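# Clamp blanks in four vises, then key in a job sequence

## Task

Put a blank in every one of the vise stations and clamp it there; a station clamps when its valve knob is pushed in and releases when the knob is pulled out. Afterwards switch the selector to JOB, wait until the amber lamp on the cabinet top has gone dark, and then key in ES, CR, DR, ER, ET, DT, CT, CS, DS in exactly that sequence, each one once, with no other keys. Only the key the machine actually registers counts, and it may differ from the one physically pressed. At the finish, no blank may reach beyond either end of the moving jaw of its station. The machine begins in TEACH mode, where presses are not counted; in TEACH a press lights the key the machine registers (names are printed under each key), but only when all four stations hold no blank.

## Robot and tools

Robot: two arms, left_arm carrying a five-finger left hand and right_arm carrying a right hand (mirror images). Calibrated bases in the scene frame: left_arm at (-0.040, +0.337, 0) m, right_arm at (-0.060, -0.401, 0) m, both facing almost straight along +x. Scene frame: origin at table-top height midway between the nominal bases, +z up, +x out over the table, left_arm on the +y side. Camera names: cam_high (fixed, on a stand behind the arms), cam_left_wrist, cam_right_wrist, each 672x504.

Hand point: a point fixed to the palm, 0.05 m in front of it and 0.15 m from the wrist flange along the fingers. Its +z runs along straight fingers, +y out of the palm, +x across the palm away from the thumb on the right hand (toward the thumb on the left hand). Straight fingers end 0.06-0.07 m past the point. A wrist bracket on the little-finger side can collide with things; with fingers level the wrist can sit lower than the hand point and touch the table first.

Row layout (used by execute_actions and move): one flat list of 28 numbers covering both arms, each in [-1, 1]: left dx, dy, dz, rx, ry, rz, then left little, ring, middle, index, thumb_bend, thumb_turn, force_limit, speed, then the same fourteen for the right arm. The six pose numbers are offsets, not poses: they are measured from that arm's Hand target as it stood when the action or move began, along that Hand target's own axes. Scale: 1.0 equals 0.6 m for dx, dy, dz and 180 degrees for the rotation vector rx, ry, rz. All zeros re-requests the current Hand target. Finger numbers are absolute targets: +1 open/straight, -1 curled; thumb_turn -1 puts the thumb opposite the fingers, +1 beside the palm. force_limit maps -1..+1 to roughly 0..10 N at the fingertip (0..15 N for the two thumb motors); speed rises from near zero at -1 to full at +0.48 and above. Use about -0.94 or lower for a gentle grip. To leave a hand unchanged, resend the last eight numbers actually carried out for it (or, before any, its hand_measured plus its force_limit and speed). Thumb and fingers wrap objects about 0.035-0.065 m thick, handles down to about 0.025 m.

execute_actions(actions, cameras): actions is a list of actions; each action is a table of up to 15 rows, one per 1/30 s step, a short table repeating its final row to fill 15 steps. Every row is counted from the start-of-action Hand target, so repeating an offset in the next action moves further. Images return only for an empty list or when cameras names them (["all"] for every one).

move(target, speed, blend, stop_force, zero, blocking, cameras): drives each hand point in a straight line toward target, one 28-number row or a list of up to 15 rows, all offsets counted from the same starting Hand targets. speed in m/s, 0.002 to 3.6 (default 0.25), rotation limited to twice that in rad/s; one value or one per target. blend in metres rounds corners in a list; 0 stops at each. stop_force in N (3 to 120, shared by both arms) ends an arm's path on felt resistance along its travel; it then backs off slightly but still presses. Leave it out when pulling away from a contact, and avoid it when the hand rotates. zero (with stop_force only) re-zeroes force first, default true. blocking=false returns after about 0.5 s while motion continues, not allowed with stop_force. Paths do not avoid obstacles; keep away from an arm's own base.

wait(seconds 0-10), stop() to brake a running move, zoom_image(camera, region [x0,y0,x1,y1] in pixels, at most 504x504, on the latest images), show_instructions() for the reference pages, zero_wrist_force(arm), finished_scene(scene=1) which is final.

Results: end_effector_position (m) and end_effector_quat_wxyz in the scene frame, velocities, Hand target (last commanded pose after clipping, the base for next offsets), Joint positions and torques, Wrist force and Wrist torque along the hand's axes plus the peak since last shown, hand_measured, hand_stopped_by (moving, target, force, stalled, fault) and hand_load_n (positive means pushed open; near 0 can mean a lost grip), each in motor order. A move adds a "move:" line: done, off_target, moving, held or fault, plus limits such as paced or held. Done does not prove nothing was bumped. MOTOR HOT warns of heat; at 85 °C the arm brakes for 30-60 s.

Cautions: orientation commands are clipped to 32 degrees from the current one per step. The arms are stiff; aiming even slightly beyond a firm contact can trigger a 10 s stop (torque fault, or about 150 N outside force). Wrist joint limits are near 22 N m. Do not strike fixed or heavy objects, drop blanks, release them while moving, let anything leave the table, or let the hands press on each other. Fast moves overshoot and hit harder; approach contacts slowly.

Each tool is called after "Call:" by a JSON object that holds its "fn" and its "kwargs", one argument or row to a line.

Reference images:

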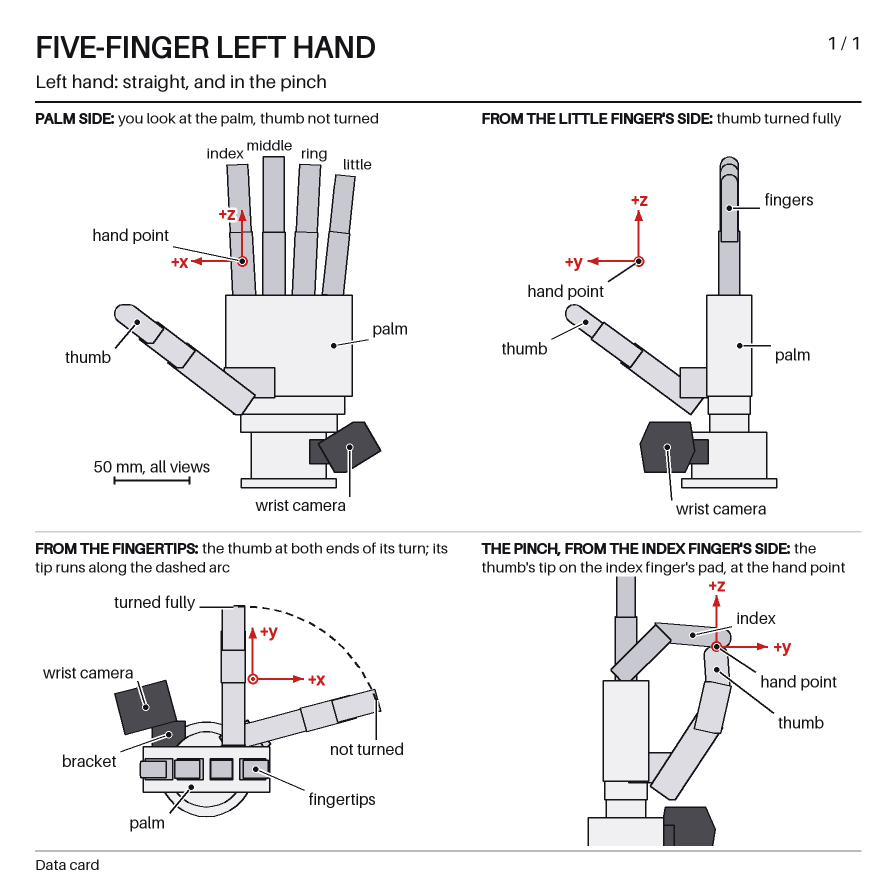

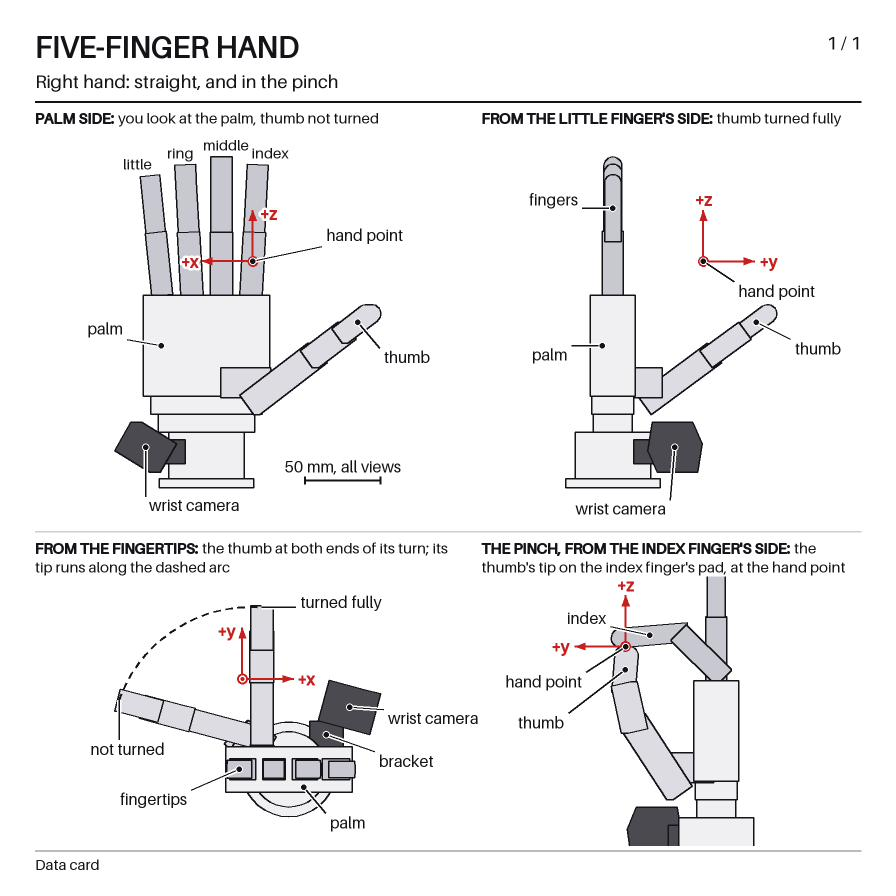

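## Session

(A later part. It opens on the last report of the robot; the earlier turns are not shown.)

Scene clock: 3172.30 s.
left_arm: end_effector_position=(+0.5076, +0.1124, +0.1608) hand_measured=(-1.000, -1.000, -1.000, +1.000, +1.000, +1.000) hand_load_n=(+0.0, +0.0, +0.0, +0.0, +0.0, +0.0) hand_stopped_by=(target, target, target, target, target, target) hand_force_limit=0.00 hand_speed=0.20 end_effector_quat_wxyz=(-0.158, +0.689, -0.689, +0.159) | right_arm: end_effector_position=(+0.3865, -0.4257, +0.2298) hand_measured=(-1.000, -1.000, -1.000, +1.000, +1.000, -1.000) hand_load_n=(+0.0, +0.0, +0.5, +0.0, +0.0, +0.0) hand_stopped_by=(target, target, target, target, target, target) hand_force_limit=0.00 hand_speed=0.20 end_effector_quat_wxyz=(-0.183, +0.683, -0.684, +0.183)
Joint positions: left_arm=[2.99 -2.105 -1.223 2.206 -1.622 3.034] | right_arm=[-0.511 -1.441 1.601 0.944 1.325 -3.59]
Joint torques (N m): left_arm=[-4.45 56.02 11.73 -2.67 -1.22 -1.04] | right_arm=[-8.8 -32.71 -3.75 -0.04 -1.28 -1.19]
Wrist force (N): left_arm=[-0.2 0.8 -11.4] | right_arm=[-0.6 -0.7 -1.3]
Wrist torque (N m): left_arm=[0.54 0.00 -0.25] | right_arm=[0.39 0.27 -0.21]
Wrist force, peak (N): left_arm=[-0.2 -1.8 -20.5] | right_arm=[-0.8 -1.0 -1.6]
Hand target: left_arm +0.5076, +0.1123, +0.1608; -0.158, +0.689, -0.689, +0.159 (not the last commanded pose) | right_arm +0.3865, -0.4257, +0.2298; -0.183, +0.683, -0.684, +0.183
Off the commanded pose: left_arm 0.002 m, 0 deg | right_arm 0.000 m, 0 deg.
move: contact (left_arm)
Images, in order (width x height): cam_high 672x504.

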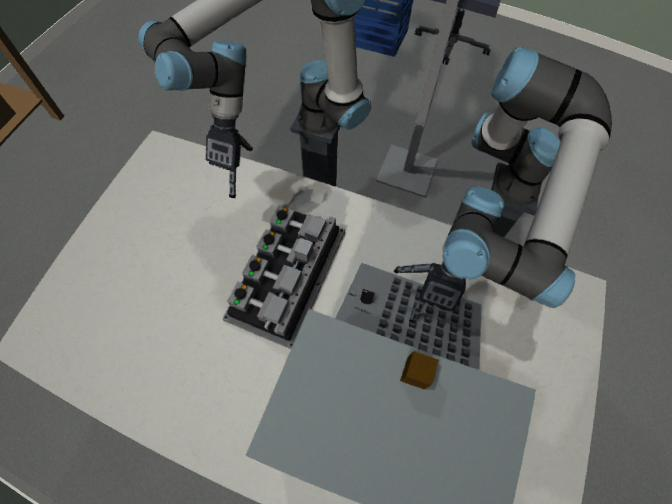

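Call:
{"fn": "move", "kwargs": {
  "target": [
    [0,0,-0.022,0,0,0,-1,-1,-1,1,1,1,0,0.2,0,0,0,0,0,0,-1,-1,-1,1,1,-1,0,0.2],
    [0,0.0550,-0.0185,0,0,0,-1,-1,-1,1,1,1,0,0.2,0,0,0,0,0,0,-1,-1,-1,1,1,-1,0,0.2]
  ],
  "speed": 0.08
}}

Call:
{"fn": "move", "kwargs": {
  "target": [0,0,0.0235,0,0,0,-1,-1,-1,1,1,1,0,0.2,0,0,0,0,0,0,-1,-1,-1,1,1,-1,0,0.2],
  "speed": 0.03,
  "stop_force": 9,
  "cameras": ["cam_high"]
}}

Call:
{"fn": "zoom_image", "kwargs": {
  "camera": "cam_high",
  "region": [360, 250, 480, 340]
}}

Scene clock: 3180.87 s.
left_arm: end_effector_position=(+0.4731, +0.1124, +0.1564) hand_measured=(-1.000, -1.000, -1.000, +1.000, +1.000, +1.000) hand_load_n=(+0.0, +0.0, +0.0, +0.0, +0.0, +0.0) hand_stopped_by=(target, target, target, target, target, target) hand_force_limit=0.00 hand_speed=0.20 end_effector_quat_wxyz=(-0.158, +0.689, -0.689, +0.159) | right_arm: end_effector_position=(+0.3865, -0.4257, +0.2298) hand_measured=(-1.000, -1.000, -1.000, +1.000, +1.000, -1.000) hand_load_n=(+0.0, +0.0, +0.0, +0.0, +0.0, +0.0) hand_stopped_by=(target, target, target, target, target, target) hand_force_limit=0.00 hand_speed=0.20 end_effector_quat_wxyz=(-0.183, +0.683, -0.684, +0.183)
Joint positions: left_arm=[2.981 -2.028 -1.352 2.258 -1.626 3.026] | right_arm=[-0.511 -1.441 1.601 0.944 1.325 -3.59]
Joint torques (N m): left_arm=[-7.89 59.22 5.12 0.71 -1.37 -1.15] | right_arm=[-8.84 -32.23 -4.36 0.01 -1.21 -1.17]
Wrist force (N): left_arm=[0.5 1.4 -1.9] | right_arm=[-0.9 -1.0 -1.3]
Wrist torque (N m): left_arm=[-0.03 0.03 -0.22] | right_arm=[0.33 0.31 -0.24]
Wrist force, peak (N): left_arm=[0.3 0.4 -11.5] | right_arm=[-0.9 -1.1 -1.4]
Hand target: left_arm +0.4731, +0.1124, +0.1564; -0.158, +0.689, -0.689, +0.159 | right_arm +0.3865, -0.4257, +0.2298; -0.183, +0.683, -0.684, +0.183
Off the commanded pose: left_arm 0.000 m, 0 deg | right_arm 0.000 m, 0 deg.
move: done

Scene clock: 3182.60 s.
left_arm: end_effector_position=(+0.4783, +0.1124, +0.1455) hand_measured=(-1.000, -1.000, -1.000, +1.000, +1.000, +1.000) hand_load_n=(+0.0, +0.5, +0.0, +0.0, +0.0, +0.0) hand_stopped_by=(target, target, target, target, target, target) hand_force_limit=0.00 hand_speed=0.20 end_effector_quat_wxyz=(-0.158, +0.689, -0.689, +0.159) | right_arm: end_effector_position=(+0.3865, -0.4257, +0.2298) hand_measured=(-1.000, -1.000, -1.000, +1.000, +1.000, -1.000) hand_load_n=(+0.0, +0.0, +0.0, +0.0, +0.0, +0.0) hand_stopped_by=(target, target, target, target, target, target) hand_force_limit=0.00 hand_speed=0.20 end_effector_quat_wxyz=(-0.183, +0.683, -0.684, +0.183)
Joint positions: left_arm=[2.983 -2.046 -1.354 2.278 -1.625 3.027] | right_arm=[-0.511 -1.441 1.601 0.944 1.325 -3.59]
Joint torques (N m): left_arm=[-6.62 52.78 12.45 -2.75 -0.64 -1.1] | right_arm=[-9.5 -32.69 -4.01 -0.02 -1.14 -1.29]
Wrist force (N): left_arm=[-2.0 0.2 -11.4] | right_arm=[-0.7 -0.9 -1.3]
Wrist torque (N m): left_arm=[0.54 -0.13 -0.35] | right_arm=[0.36 0.28 -0.22]
Wrist force, peak (N): left_arm=[-2.7 -2.9 -22.0] | right_arm=[-0.9 -1.0 -1.5]
Hand target: left_arm +0.4783, +0.1124, +0.1455; -0.158, +0.689, -0.689, +0.159 (not the last commanded pose) | right_arm +0.3865, -0.4257, +0.2298; -0.183, +0.683, -0.684, +0.183
Off the commanded pose: left_arm 0.002 m, 0 deg | right_arm 0.000 m, 0 deg.
move: contact (left_arm)
Images, in order (width x height): cam_high 672x504.

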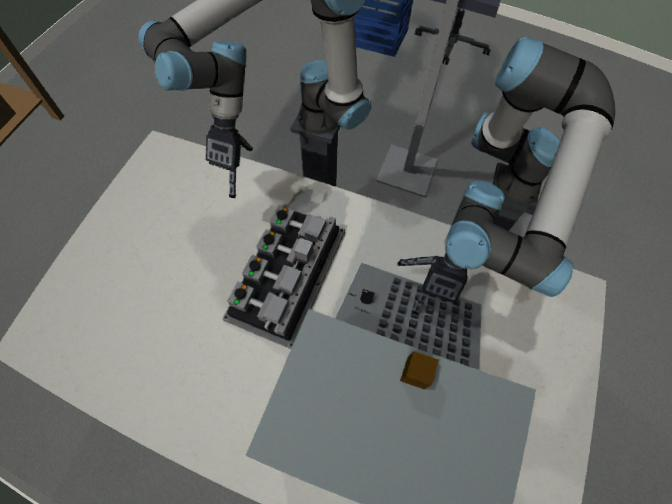

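Scaled by 4.200 from the camera's 672x504 image, which has a finer 960x720 frame.

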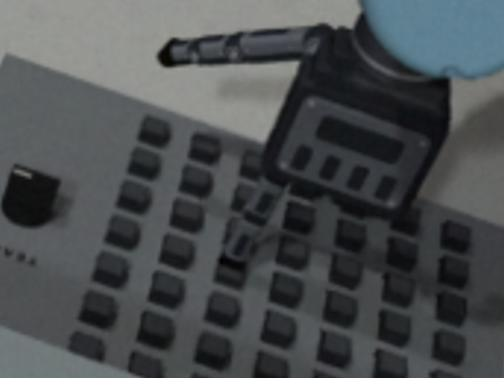

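Call:
{"fn": "move", "kwargs": {
  "target": [
    [0,0,-0.12,0,0,0,-1,-1,-1,1,1,1,0,0.2,0,0,0,0,0,0,-1,-1,-1,1,1,-1,0,0.2],
    [0.2,-0.14,-0.1733,0,0,0,-1,-1,-1,1,1,1,0,0.2,0,0,0,0,0,0,-1,-1,-1,1,1,-1,0,0.2]
  ],
  "speed": 0.12,
  "cameras": ["cam_left_wrist", "cam_high"]
}}

Call:
{"fn": "zoom_image", "kwargs": {
  "camera": "cam_left_wrist",
  "region": [120, 200, 460, 420]
}}

Call:
{"fn": "zoom_image", "kwargs": {
  "camera": "cam_high",
  "region": [210, 190, 360, 350]
}}

Scene clock: 3196.03 s.
left_arm: end_effector_position=(+0.5084, -0.0075, +0.2758) hand_measured=(-1.000, -1.000, -1.000, +1.000, +1.000, +1.000) hand_load_n=(+0.0, +0.0, +0.0, +0.0, +0.0, +0.0) hand_stopped_by=(target, target, target, target, target, target) hand_force_limit=0.00 hand_speed=0.20 end_effector_quat_wxyz=(-0.158, +0.689, -0.689, +0.159) | right_arm: end_effector_position=(+0.3865, -0.4257, +0.2298) hand_measured=(-1.000, -1.000, -1.000, +1.000, +1.000, -1.000) hand_load_n=(+0.0, +0.0, +0.0, +0.0, +0.0, +0.0) hand_stopped_by=(target, target, target, target, target, target) hand_force_limit=0.00 hand_speed=0.20 end_effector_quat_wxyz=(-0.183, +0.683, -0.684, +0.183)
Joint positions: left_arm=[2.774 -2.279 -0.649 1.786 -1.714 2.837] | right_arm=[-0.511 -1.441 1.601 0.944 1.325 -3.59]
Joint torques (N m): left_arm=[-7.83 34.37 32.12 -3.93 -2.29 -1.51] | right_arm=[-8.61 -32.22 -4.19 -0.14 -1.09 -1.29]
Wrist force (N): left_arm=[0.7 1.2 -2.0] | right_arm=[-0.8 -1.0 -1.4]
Wrist torque (N m): left_arm=[-0.07 -0.01 -0.08] | right_arm=[0.35 0.31 -0.24]
Wrist force, peak (N): left_arm=[-2.2 0.0 -11.6] | right_arm=[-0.9 -1.1 -1.5]
Hand target: left_arm +0.5084, -0.0076, +0.2759; -0.158, +0.689, -0.689, +0.159 | right_arm +0.3865, -0.4257, +0.2298; -0.183, +0.683, -0.684, +0.183
Off the commanded pose: left_arm 0.000 m, 0 deg | right_arm 0.000 m, 0 deg.
move: done
camera_calibration:
cam_left_wrist: T_world_to_cam=[[0.890918, -0.193104, 0.411066, -0.5654], [-0.376682, -0.819826, 0.431272, 0.0570421], [0.253723, -0.53907, -0.803137, 0.203137], [0, 0, 0, 1]] pos_world=[0.473671, 0.0470889, 0.370963]
Images, in order (width x height): cam_high 672x504, cam_left_wrist 672x504.

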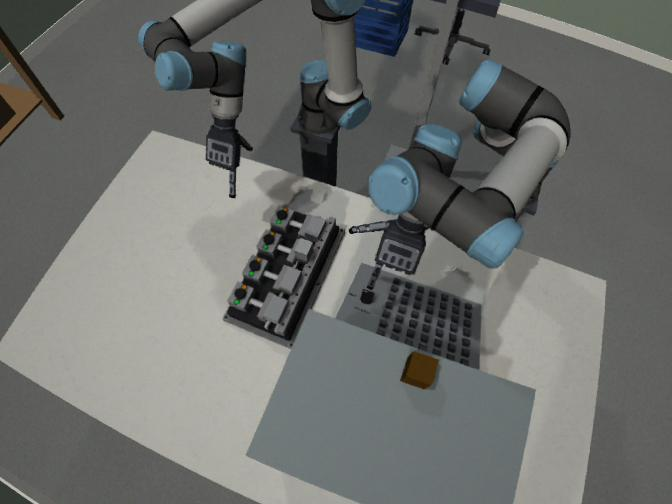

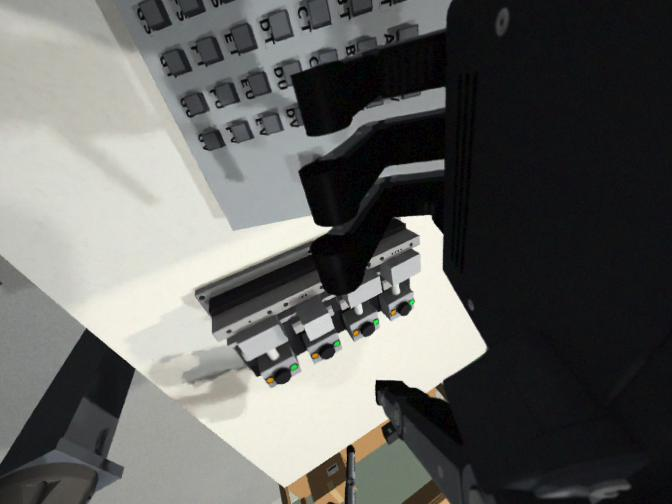

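Scaled by 1.482 from the camera's 672x504 image, which has a finer 960x720 frame.

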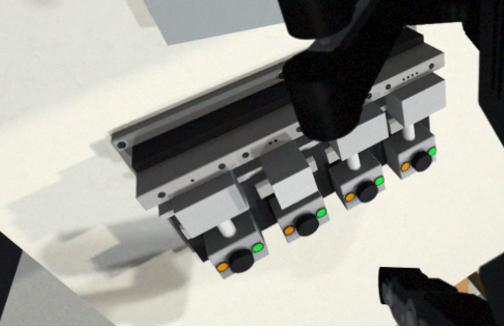

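Scaled by 3.150 from the camera's 672x504 image, which has a finer 960x720 frame.

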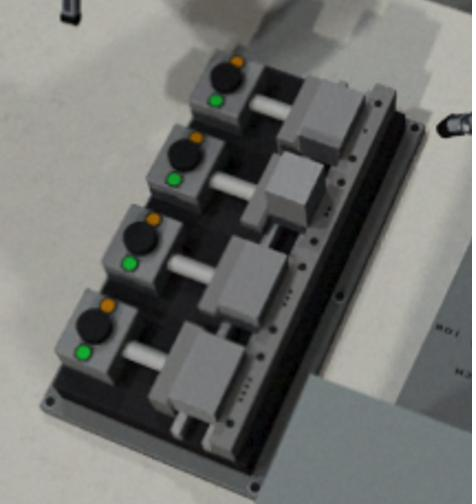

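Call:
{"fn": "zoom_image", "kwargs": {
  "camera": "cam_high",
  "region": [250, 210, 340, 280]
}}

Call:
{"fn": "zoom_image", "kwargs": {
  "camera": "cam_high",
  "region": [225, 255, 315, 345]
}}

Scaled by 5.600 from the camera's 672x504 image, which has a finer 960x720 frame.

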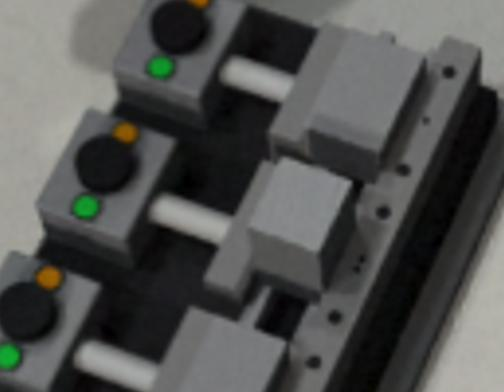

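Scaled by 5.600 from the camera's 672x504 image, which has a finer 960x720 frame.

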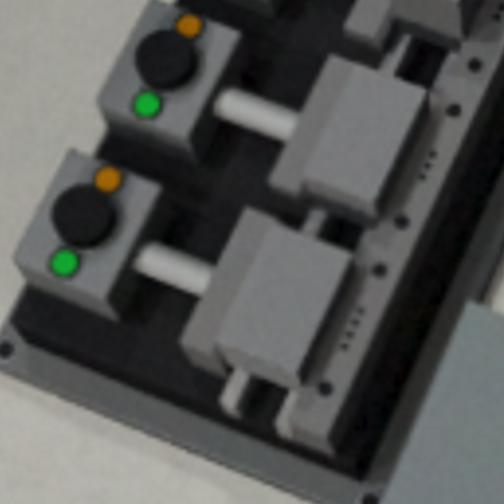

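Call:
{"fn": "zoom_image", "kwargs": {
  "camera": "cam_high",
  "region": [252, 285, 292, 335]
}}

Call:
{"fn": "zoom_image", "kwargs": {
  "camera": "cam_high",
  "region": [270, 255, 310, 305]
}}

Call:
{"fn": "zoom_image", "kwargs": {
  "camera": "cam_high",
  "region": [292, 205, 332, 255]
}}

Scaled by 10.080 from the camera's 672x504 image, which has a finer 960x720 frame.

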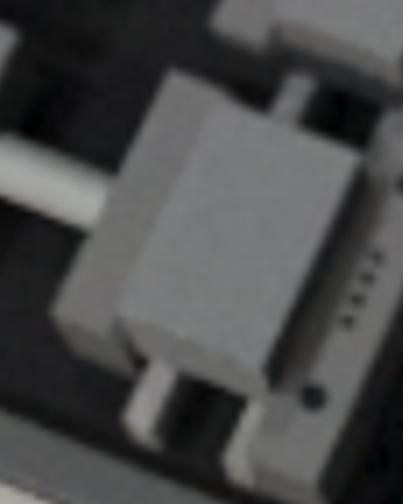

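Scaled by 10.080 from the camera's 672x504 image, which has a finer 960x720 frame.

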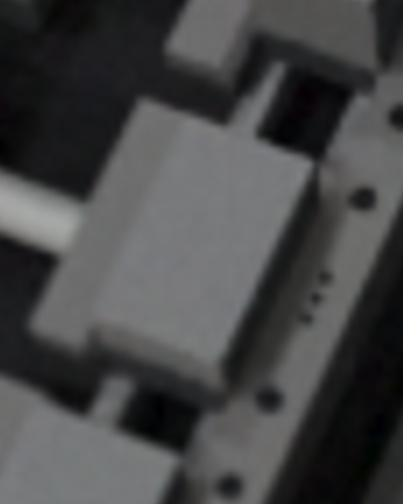

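Scaled by 10.080 from the camera's 672x504 image, which has a finer 960x720 frame.

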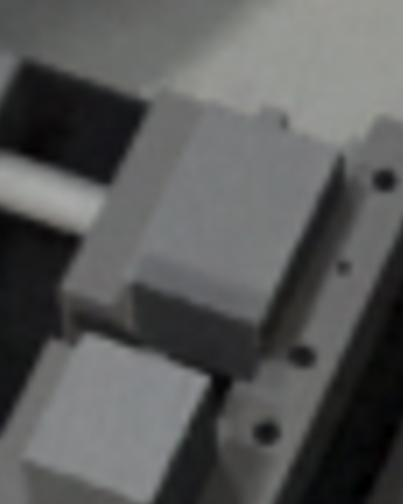

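Call:
{"fn": "zoom_image", "kwargs": {
  "camera": "cam_high",
  "region": [255, 305, 287, 333]
}}

Call:
{"fn": "zoom_image", "kwargs": {
  "camera": "cam_high",
  "region": [268, 275, 300, 303]
}}

Call:
{"fn": "zoom_image", "kwargs": {
  "camera": "cam_high",
  "region": [295, 222, 327, 250]
}}

Scaled by 15.750 from the camera's 672x504 image, which has a finer 960x720 frame.

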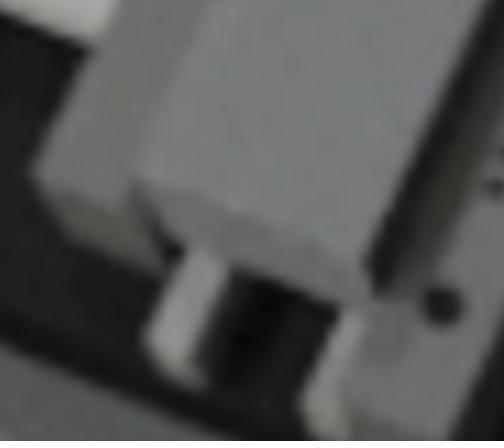

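Scaled by 15.750 from the camera's 672x504 image, which has a finer 960x720 frame.

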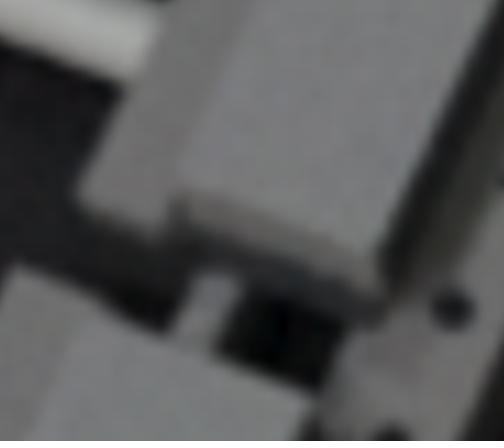

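Scaled by 15.750 from the camera's 672x504 image, which has a finer 960x720 frame.

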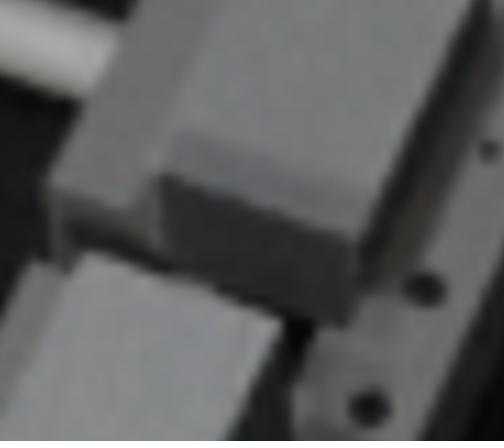

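Call:
{"fn": "move", "kwargs": {
  "target": [0,0,0,0,0,0,-1,-1,-1,1,1,1,0,0.2,-0.2095,-0.101,0,-0.1667,0,0,1,1,1,1,1,1,0,0.2],
  "speed": 0.15,
  "cameras": ["cam_right_wrist"]
}}

Scene clock: 3289.30 s.
left_arm: end_effector_position=(+0.5084, -0.0076, +0.2759) hand_measured=(-1.000, -1.000, -1.000, +1.000, +1.000, +1.000) hand_load_n=(+0.0, +0.0, +0.0, +0.0, +0.0, +0.0) hand_stopped_by=(target, target, target, target, target, target) hand_force_limit=0.00 hand_speed=0.20 end_effector_quat_wxyz=(-0.158, +0.689, -0.689, +0.159) | right_arm: end_effector_position=(+0.4391, -0.3001, +0.2601) hand_measured=(+1.000, +1.000, +1.000, +1.000, +1.000, +1.000) hand_load_n=(+0.0, +0.0, +0.0, +0.0, +0.0, +0.0) hand_stopped_by=(target, target, target, target, target, target) hand_force_limit=0.00 hand_speed=0.20 end_effector_quat_wxyz=(+0.000, +0.707, -0.708, +0.000)
Joint positions: left_arm=[2.774 -2.279 -0.648 1.786 -1.714 2.837] | right_arm=[-0.117 -0.927 0.907 1.591 1.57 -3.255]
Joint torques (N m): left_arm=[-8.28 34.91 31.7 -3.71 -2.25 -1.52] | right_arm=[10.34 -30.09 -27.68 3.9 2.19 1.62]
Wrist force (N): left_arm=[0.4 1.1 -2.0] | right_arm=[-1.0 -1.0 -1.1]
Wrist torque (N m): left_arm=[-0.07 0.03 -0.09] | right_arm=[0.20 0.35 -0.24]
Wrist force, peak (N): left_arm=[0.6 1.5 -2.3] | right_arm=[1.9 -0.6 -1.8]
Hand target: left_arm +0.5084, -0.0076, +0.2759; -0.158, +0.689, -0.689, +0.159 | right_arm +0.4391, -0.3000, +0.2601; +0.000, +0.707, -0.708, +0.000
Off the commanded pose: left_arm 0.000 m, 0 deg | right_arm 0.000 m, 0 deg.
move: done
camera_calibration:
cam_right_wrist: T_world_to_cam=[[-0.963375, -0.264427, -0.0445839, 0.354187], [-0.251387, 0.832677, 0.493409, 0.237444], [-0.0933466, 0.486546, -0.868654, 0.527786], [0, 0, 0, 1]] pos_world=[0.450172, -0.36085, 0.357097]
Images, in order (width x height): cam_right_wrist 672x504.

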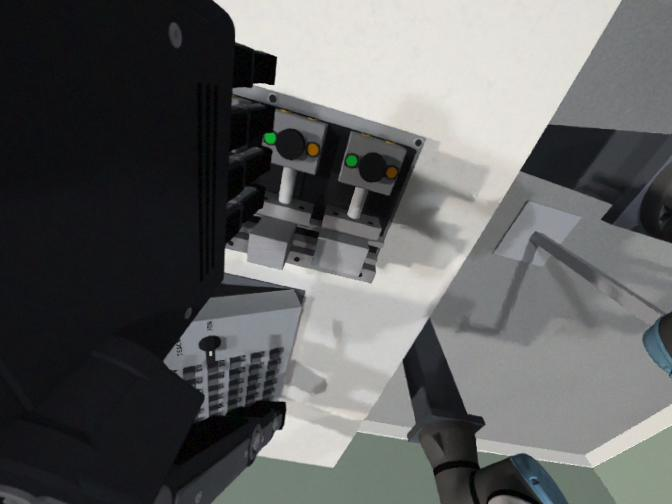

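Call:
{"fn": "zoom_image", "kwargs": {
  "camera": "cam_right_wrist",
  "region": [240, 180, 410, 290]
}}

Call:
{"fn": "zoom_image", "kwargs": {
  "camera": "cam_right_wrist",
  "region": [305, 195, 395, 285]
}}

Scaled by 2.965 from the camera's 672x504 image, which has a finer 960x720 frame.

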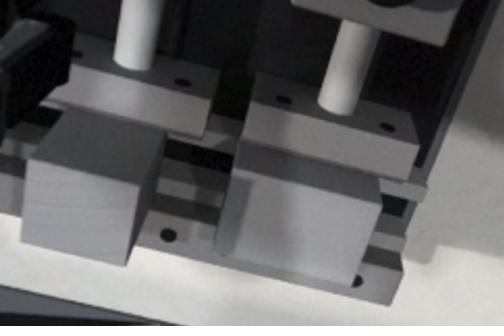

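Scaled by 5.600 from the camera's 672x504 image, which has a finer 960x720 frame.

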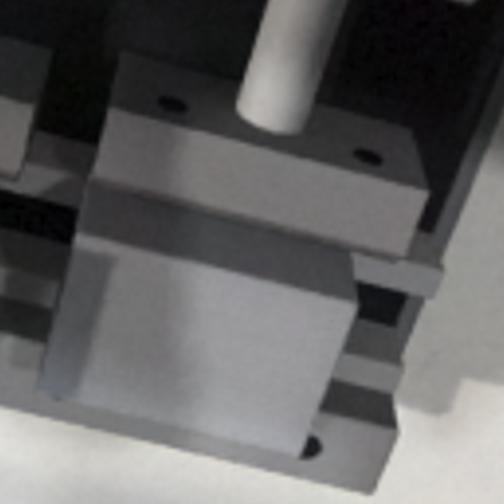

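Call:
{"fn": "zoom_image", "kwargs": {
  "camera": "cam_right_wrist",
  "region": [310, 215, 345, 245]
}}

Call:
{"fn": "zoom_image", "kwargs": {
  "camera": "cam_right_wrist",
  "region": [355, 225, 390, 255]
}}

Call:
{"fn": "zoom_image", "kwargs": {
  "camera": "cam_right_wrist",
  "region": [235, 195, 325, 275]
}}

Scaled by 14.400 from the camera's 672x504 image, which has a finer 960x720 frame.

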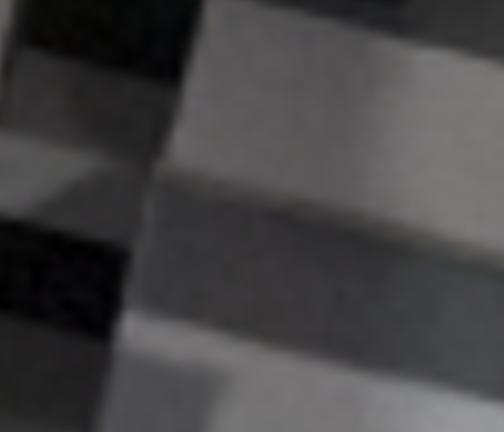

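Scaled by 14.400 from the camera's 672x504 image, which has a finer 960x720 frame.

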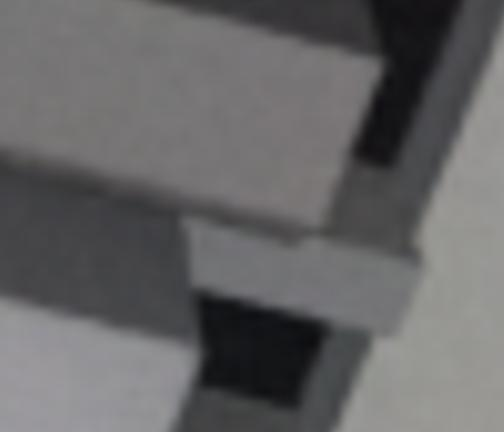

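Scaled by 5.600 from the camera's 672x504 image, which has a finer 960x720 frame.

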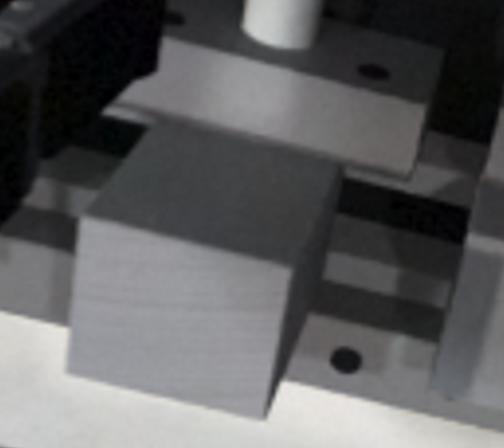

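Call:
{"fn": "move", "kwargs": {
  "target": [0,0,0,0,0,0,-1,-1,-1,1,1,1,0,0.2,0,-0.2,0.0667,0,0,0,1,1,1,1,1,1,0,0.2],
  "speed": 0.15,
  "cameras": ["cam_right_wrist"]
}}

Call:
{"fn": "zoom_image", "kwargs": {
  "camera": "cam_right_wrist",
  "region": [230, 180, 410, 300]
}}

Scene clock: 3330.87 s.
left_arm: end_effector_position=(+0.5084, -0.0076, +0.2759) hand_measured=(-1.000, -1.000, -1.000, +1.000, +1.000, +1.000) hand_load_n=(+0.0, +0.0, +0.0, +0.0, +0.0, +0.5) hand_stopped_by=(target, target, target, target, target, target) hand_force_limit=0.00 hand_speed=0.20 end_effector_quat_wxyz=(-0.158, +0.689, -0.689, +0.159) | right_arm: end_effector_position=(+0.5575, -0.3003, +0.2194) hand_measured=(+1.000, +1.000, +1.000, +1.000, +1.000, +1.000) hand_load_n=(+0.0, +0.0, +0.0, +0.0, +0.0, +0.0) hand_stopped_by=(target, target, target, target, target, target) hand_force_limit=0.00 hand_speed=0.20 end_effector_quat_wxyz=(-0.021, +0.703, -0.711, +0.013)
Joint positions: left_arm=[2.774 -2.279 -0.648 1.786 -1.714 2.837] | right_arm=[-0.103 -0.412 0.035 1.9 1.555 -3.231]
Joint torques (N m): left_arm=[-8.04 34.89 31.04 -3.65 -2.29 -1.38] | right_arm=[-9.62 -39.56 -28.03 4.47 -2.37 1.69]
Wrist force (N): left_arm=[0.5 1.2 -2.1] | right_arm=[-0.6 -1.3 -1.2]
Wrist torque (N m): left_arm=[-0.05 0.02 -0.09] | right_arm=[0.20 0.29 -0.23]
Wrist force, peak (N): left_arm=[0.9 1.6 -2.2] | right_arm=[-0.6 -1.5 -1.6]
Hand target: left_arm +0.5084, -0.0076, +0.2759; -0.158, +0.689, -0.689, +0.159 | right_arm +0.5591, -0.3002, +0.2200; +0.000, +0.707, -0.708, +0.000
Off the commanded pose: left_arm 0.000 m, 0 deg | right_arm 0.002 m, 3 deg.
elbow stopped short (right arm): the move would have taken joint 3 (elbow) straighter than the controller allows.
move: off_target (right_arm)
camera_calibration:
cam_right_wrist: T_world_to_cam=[[-0.962446, -0.254384, -0.0947992, 0.47987], [-0.267569, 0.829873, 0.489609, 0.296482], [-0.0458773, 0.496587, -0.866774, 0.479721], [0, 0, 0, 1]] pos_world=[0.563186, -0.362194, 0.316141]
Images, in order (width x height): cam_right_wrist 672x504.

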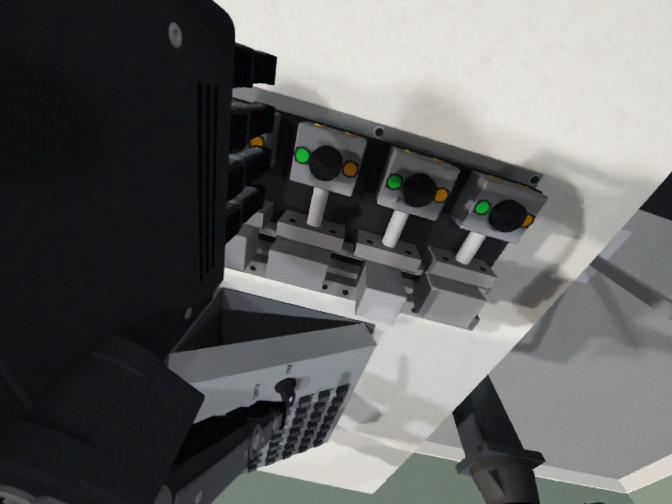

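Scaled by 2.800 from the camera's 672x504 image, which has a finer 960x720 frame.

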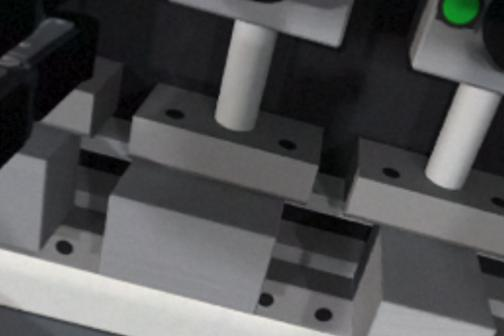

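Call:
{"fn": "zoom_image", "kwargs": {
  "camera": "cam_right_wrist",
  "region": [260, 205, 300, 260]
}}

Call:
{"fn": "zoom_image", "kwargs": {
  "camera": "cam_right_wrist",
  "region": [320, 230, 360, 285]
}}

Call:
{"fn": "zoom_image", "kwargs": {
  "camera": "cam_right_wrist",
  "region": [215, 190, 275, 280]
}}

Call:
{"fn": "zoom_image", "kwargs": {
  "camera": "cam_right_wrist",
  "region": [400, 240, 510, 330]
}}

Scaled by 9.164 from the camera's 672x504 image, which has a finer 960x720 frame.

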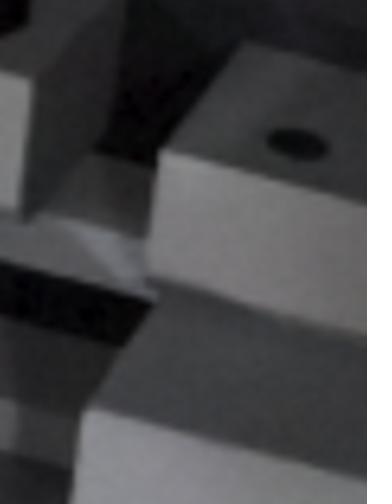

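Scaled by 9.164 from the camera's 672x504 image, which has a finer 960x720 frame.

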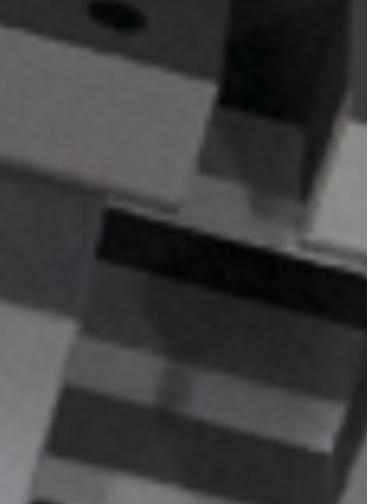

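Scaled by 5.600 from the camera's 672x504 image, which has a finer 960x720 frame.

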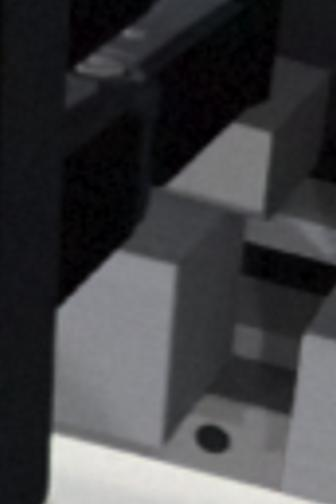

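Scaled by 4.582 from the camera's 672x504 image, which has a finer 960x720 frame.

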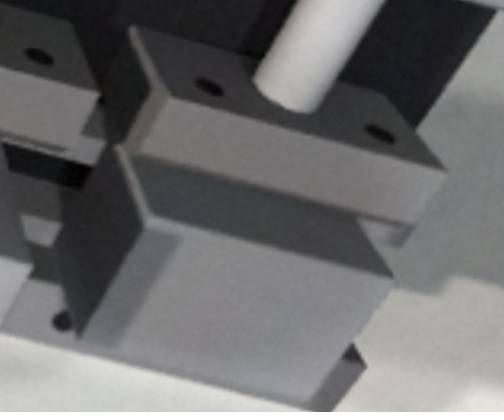

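Call:
{"fn": "zoom_image", "kwargs": {
  "camera": "cam_right_wrist",
  "region": [410, 240, 450, 300]
}}

Call:
{"fn": "zoom_image", "kwargs": {
  "camera": "cam_right_wrist",
  "region": [240, 190, 280, 240]
}}

Scaled by 8.400 from the camera's 672x504 image, which has a finer 960x720 frame.

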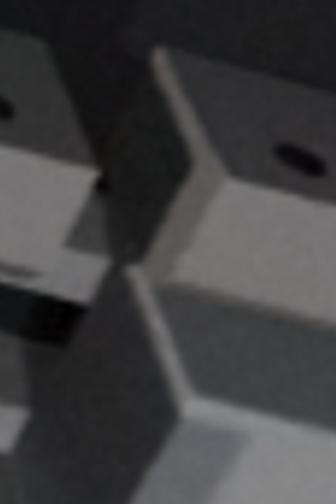

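Scaled by 10.080 from the camera's 672x504 image, which has a finer 960x720 frame.

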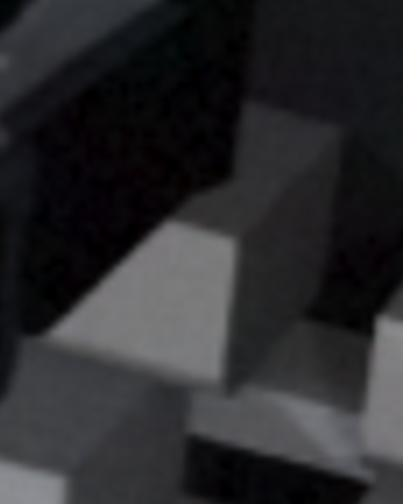

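Call:
{"fn": "move", "kwargs": {
  "target": [0,0,0,0,0,0,-1,-1,-1,1,1,1,0,0.2,-0.0833,-0.2183,0,0.3167,0,0,1,1,1,1,1,1,0,0.2],
  "speed": 0.15,
  "cameras": ["cam_right_wrist"]
}}

Call:
{"fn": "zoom_image", "kwargs": {
  "camera": "cam_right_wrist",
  "region": [400, 180, 560, 320]
}}

Scene clock: 3387.13 s.
left_arm: end_effector_position=(+0.5084, -0.0076, +0.2759) hand_measured=(-1.000, -1.000, -1.000, +1.000, +1.000, +1.000) hand_load_n=(+0.0, +0.0, +0.0, +0.0, +0.0, -0.5) hand_stopped_by=(target, target, target, target, target, target) hand_force_limit=0.00 hand_speed=0.20 end_effector_quat_wxyz=(-0.158, +0.689, -0.689, +0.159) | right_arm: end_effector_position=(+0.6901, -0.2503, +0.2200) hand_measured=(+1.000, +1.000, +1.000, +1.000, +1.000, +1.000) hand_load_n=(+0.0, +0.0, +0.0, +0.0, +0.0, +0.0) hand_stopped_by=(target, target, target, target, target, target) hand_force_limit=0.00 hand_speed=0.20 end_effector_quat_wxyz=(-0.337, +0.621, -0.622, +0.337)
Joint positions: left_arm=[2.774 -2.279 -0.648 1.786 -1.714 2.837] | right_arm=[-0.025 -0.99 1.06 0.507 1.552 -3.153]
Joint torques (N m): left_arm=[-7.58 35.17 31.15 -3.66 -2.13 -1.37] | right_arm=[11.38 -57.46 -4.29 -1.89 2.24 1.55]
Wrist force (N): left_arm=[0.8 1.3 -1.6] | right_arm=[0.1 -1.2 -1.1]
Wrist torque (N m): left_arm=[-0.07 -0.02 -0.08] | right_arm=[0.28 0.10 -0.36]
Wrist force, peak (N): left_arm=[0.7 1.5 -2.2] | right_arm=[-0.6 -1.6 -1.4]
Hand target: left_arm +0.5084, -0.0076, +0.2759; -0.158, +0.689, -0.689, +0.159 | right_arm +0.6901, -0.2503, +0.2199; -0.337, +0.621, -0.622, +0.337
Off the commanded pose: left_arm 0.000 m, 0 deg | right_arm 0.000 m, 0 deg.
move: done
camera_calibration:
cam_right_wrist: T_world_to_cam=[[-0.487838, -0.264617, -0.831861, 0.452261], [-0.549909, 0.833248, 0.0574311, 0.581034], [0.677949, 0.485465, -0.552005, -0.110029], [0, 0, 0, 1]] pos_world=[0.61474, -0.311053, 0.282112]
Images, in order (width x height): cam_right_wrist 672x504.

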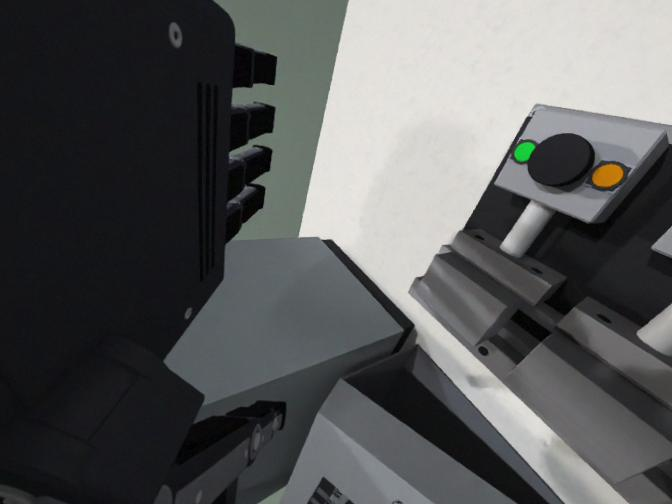

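Scaled by 3.150 from the camera's 672x504 image, which has a finer 960x720 frame.

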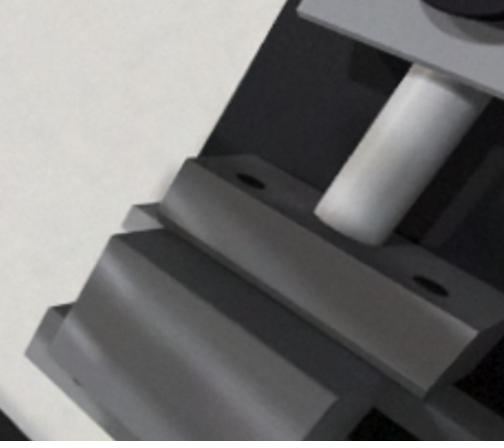

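Call:
{"fn": "zoom_image", "kwargs": {
  "camera": "cam_right_wrist",
  "region": [425, 225, 475, 275]
}}

Call:
{"fn": "zoom_image", "kwargs": {
  "camera": "cam_right_wrist",
  "region": [500, 275, 560, 325]
}}

Scaled by 10.080 from the camera's 672x504 image, which has a finer 960x720 frame.

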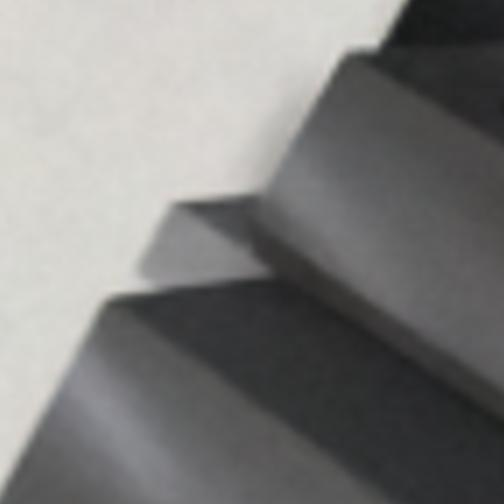

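Scaled by 8.400 from the camera's 672x504 image, which has a finer 960x720 frame.

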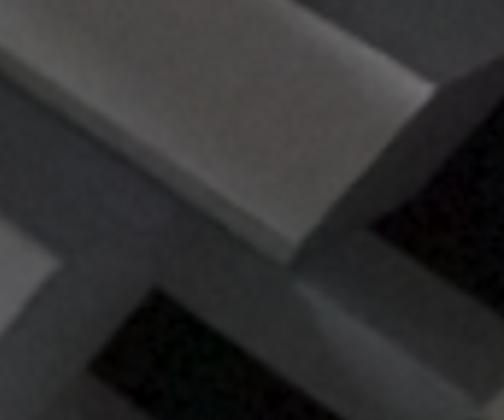

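Call:
{"fn": "move", "kwargs": {
  "target": [-0.1,0,0,0,0,0,-1,-1,-1,1,1,1,0,0.2,-0.0537,0.2203,-0.4487,-0.3167,0,0,-1,-1,-1,1,1,-1,0,0.2],
  "speed": 0.2,
  "cameras": ["cam_right_wrist", "cam_high"]
}}

Scene clock: 3434.17 s.
left_arm: end_effector_position=(+0.5085, +0.0524, +0.2758) hand_measured=(-1.000, -1.000, -1.000, +1.000, +1.000, +1.000) hand_load_n=(+0.0, +0.0, +0.0, +0.0, +0.0, -0.5) hand_stopped_by=(target, target, target, target, target, target) hand_force_limit=0.00 hand_speed=0.20 end_effector_quat_wxyz=(-0.158, +0.689, -0.689, +0.159) | right_arm: end_effector_position=(+0.3926, -0.2178, +0.2560) hand_measured=(-1.000, -1.000, -1.000, +1.000, +1.000, -1.000) hand_load_n=(+0.0, +0.0, +0.0, +0.0, +0.0, +0.0) hand_stopped_by=(target, target, target, target, target, target) hand_force_limit=0.00 hand_speed=0.20 end_effector_quat_wxyz=(+0.000, +0.707, -0.708, +0.000)
Joint positions: left_arm=[2.878 -2.172 -0.824 1.867 -1.67 2.932] | right_arm=[0.035 -1.011 1.053 1.529 1.57 -3.103]
Joint torques (N m): left_arm=[9.42 66.29 6.95 0.68 2.17 1.2] | right_arm=[11.26 -55.09 -0.34 4.47 -2.08 1.47]
Wrist force (N): left_arm=[0.6 1.3 -2.2] | right_arm=[-0.7 -1.1 -1.1]
Wrist torque (N m): left_arm=[-0.04 0.00 -0.19] | right_arm=[0.23 0.28 -0.23]
Wrist force, peak (N): left_arm=[1.2 1.4 -2.4] | right_arm=[-0.4 -1.5 -1.2]
Hand target: left_arm +0.5085, +0.0524, +0.2758; -0.158, +0.689, -0.689, +0.159 | right_arm +0.3924, -0.2178, +0.2560; +0.000, +0.707, -0.708, +0.000
Off the commanded pose: left_arm 0.000 m, 0 deg | right_arm 0.000 m, 0 deg.
move: done
camera_calibration:
cam_right_wrist: T_world_to_cam=[[-0.963359, -0.26446, -0.0447151, 0.3309], [-0.251483, 0.832664, 0.493383, 0.159317], [-0.0932475, 0.48655, -0.868662, 0.479708], [0, 0, 0, 1]] pos_world=[0.403572, -0.27855, 0.352896]
Images, in order (width x height): cam_high 672x504, cam_right_wrist 672x504.

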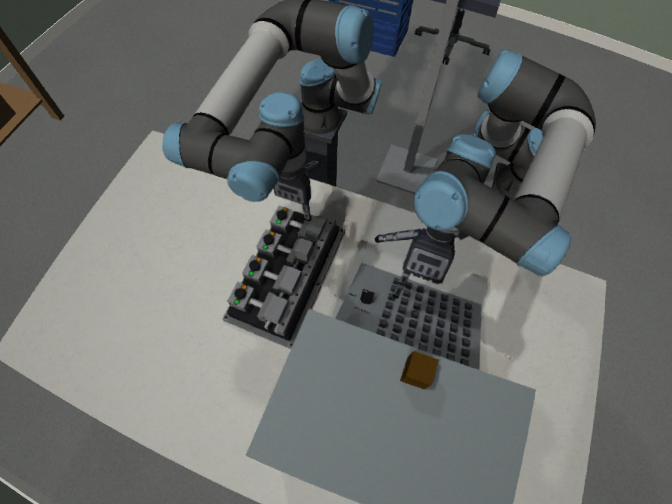

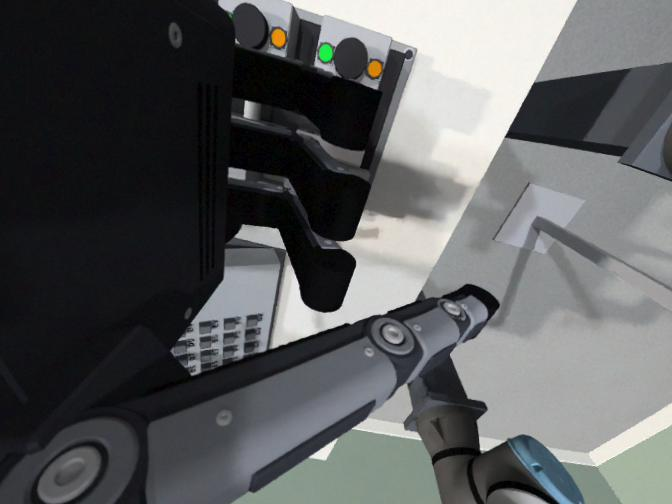

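Call:
{"fn": "move", "kwargs": {
  "target": [0,0,0,0,0,0,-1,-1,-1,1,1,1,0,0.2,0,-0.0132,0.1033,0,0,0,-1,-1,-1,1,1,-1,0,0.2],
  "speed": 0.1,
  "cameras": ["cam_left_wrist", "cam_high"]
}}

Call:
{"fn": "zoom_image", "kwargs": {
  "camera": "cam_high",
  "region": [275, 180, 345, 260]
}}

Call:
{"fn": "zoom_image", "kwargs": {
  "camera": "cam_left_wrist",
  "region": [190, 250, 370, 420]
}}

Scene clock: 3443.57 s.
left_arm: end_effector_position=(+0.5085, +0.0524, +0.2758) hand_measured=(-1.000, -1.000, -1.000, +1.000, +1.000, +1.000) hand_load_n=(+0.0, +0.0, +0.5, +0.0, +0.0, +0.0) hand_stopped_by=(target, target, target, target, target, target) hand_force_limit=0.00 hand_speed=0.20 end_effector_quat_wxyz=(-0.158, +0.689, -0.689, +0.159) | right_arm: end_effector_position=(+0.4003, -0.2178, +0.1941) hand_measured=(-1.000, -1.000, -1.000, +1.000, +1.000, -1.000) hand_load_n=(+0.0, +0.0, +0.0, +0.0, +0.0, +0.0) hand_stopped_by=(target, target, target, target, target, target) hand_force_limit=0.00 hand_speed=0.20 end_effector_quat_wxyz=(+0.000, +0.707, -0.708, +0.000)
Joint positions: left_arm=[2.878 -2.172 -0.824 1.867 -1.67 2.932] | right_arm=[0.034 -0.973 1.151 1.393 1.57 -3.104]
Joint torques (N m): left_arm=[10.09 65.91 6.99 0.49 2.13 1.24] | right_arm=[-10.01 -26.91 -4.62 0.09 -2.07 -0.72]
Wrist force (N): left_arm=[0.5 1.3 -2.1] | right_arm=[-0.7 -1.2 -1.2]
Wrist torque (N m): left_arm=[-0.04 0.01 -0.20] | right_arm=[0.23 0.27 -0.22]
Wrist force, peak (N): left_arm=[0.6 1.6 -2.4] | right_arm=[-0.6 -0.9 -1.8]
Hand target: left_arm +0.5085, +0.0524, +0.2758; -0.158, +0.689, -0.689, +0.159 | right_arm +0.4003, -0.2177, +0.1940; +0.000, +0.707, -0.708, +0.000
Off the commanded pose: left_arm 0.000 m, 0 deg | right_arm 0.000 m, 0 deg.
move: done
camera_calibration:
cam_left_wrist: T_world_to_cam=[[0.890941, -0.193151, 0.410994, -0.553901], [-0.376691, -0.819806, 0.431303, 0.106178], [0.253629, -0.539083, -0.803157, 0.235456], [0, 0, 0, 1]] pos_world=[0.473771, 0.106989, 0.370963]
Images, in order (width x height): cam_high 672x504, cam_left_wrist 672x504.

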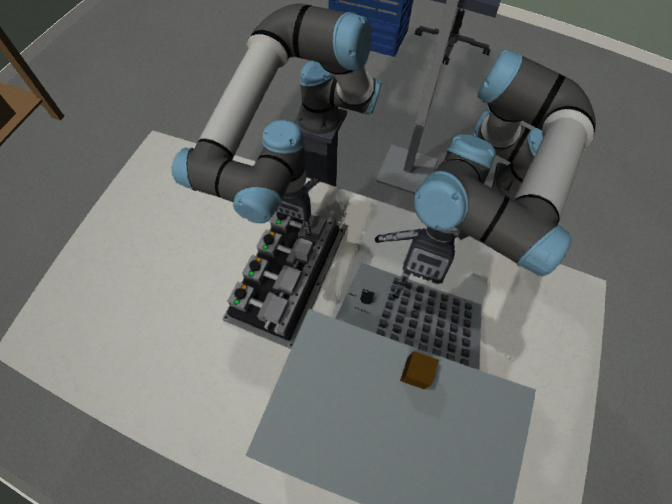

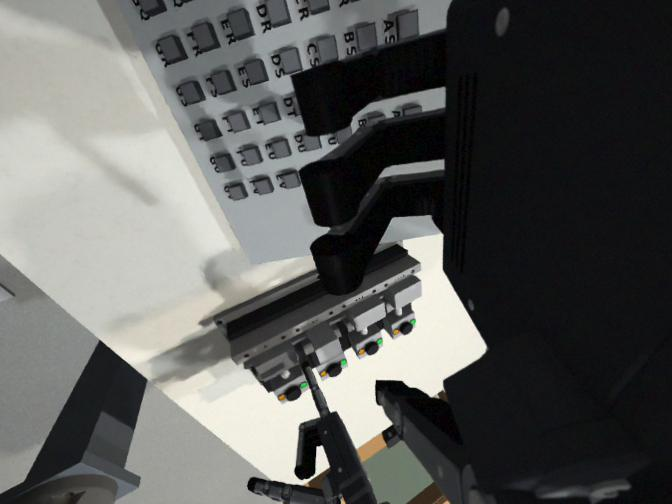

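Scaled by 6.300 from the camera's 672x504 image, which has a finer 960x720 frame.

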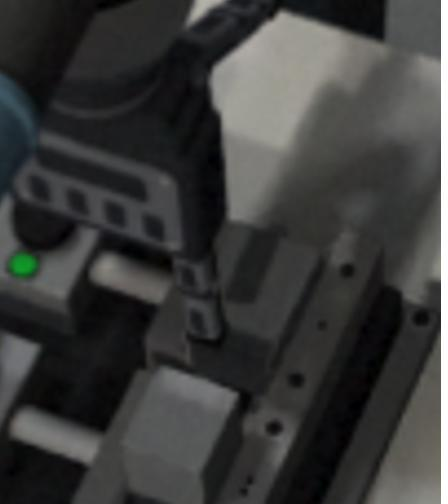

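Scaled by 2.800 from the camera's 672x504 image, which has a finer 960x720 frame.

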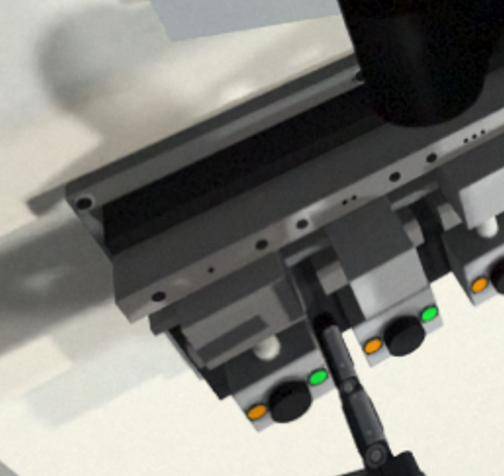

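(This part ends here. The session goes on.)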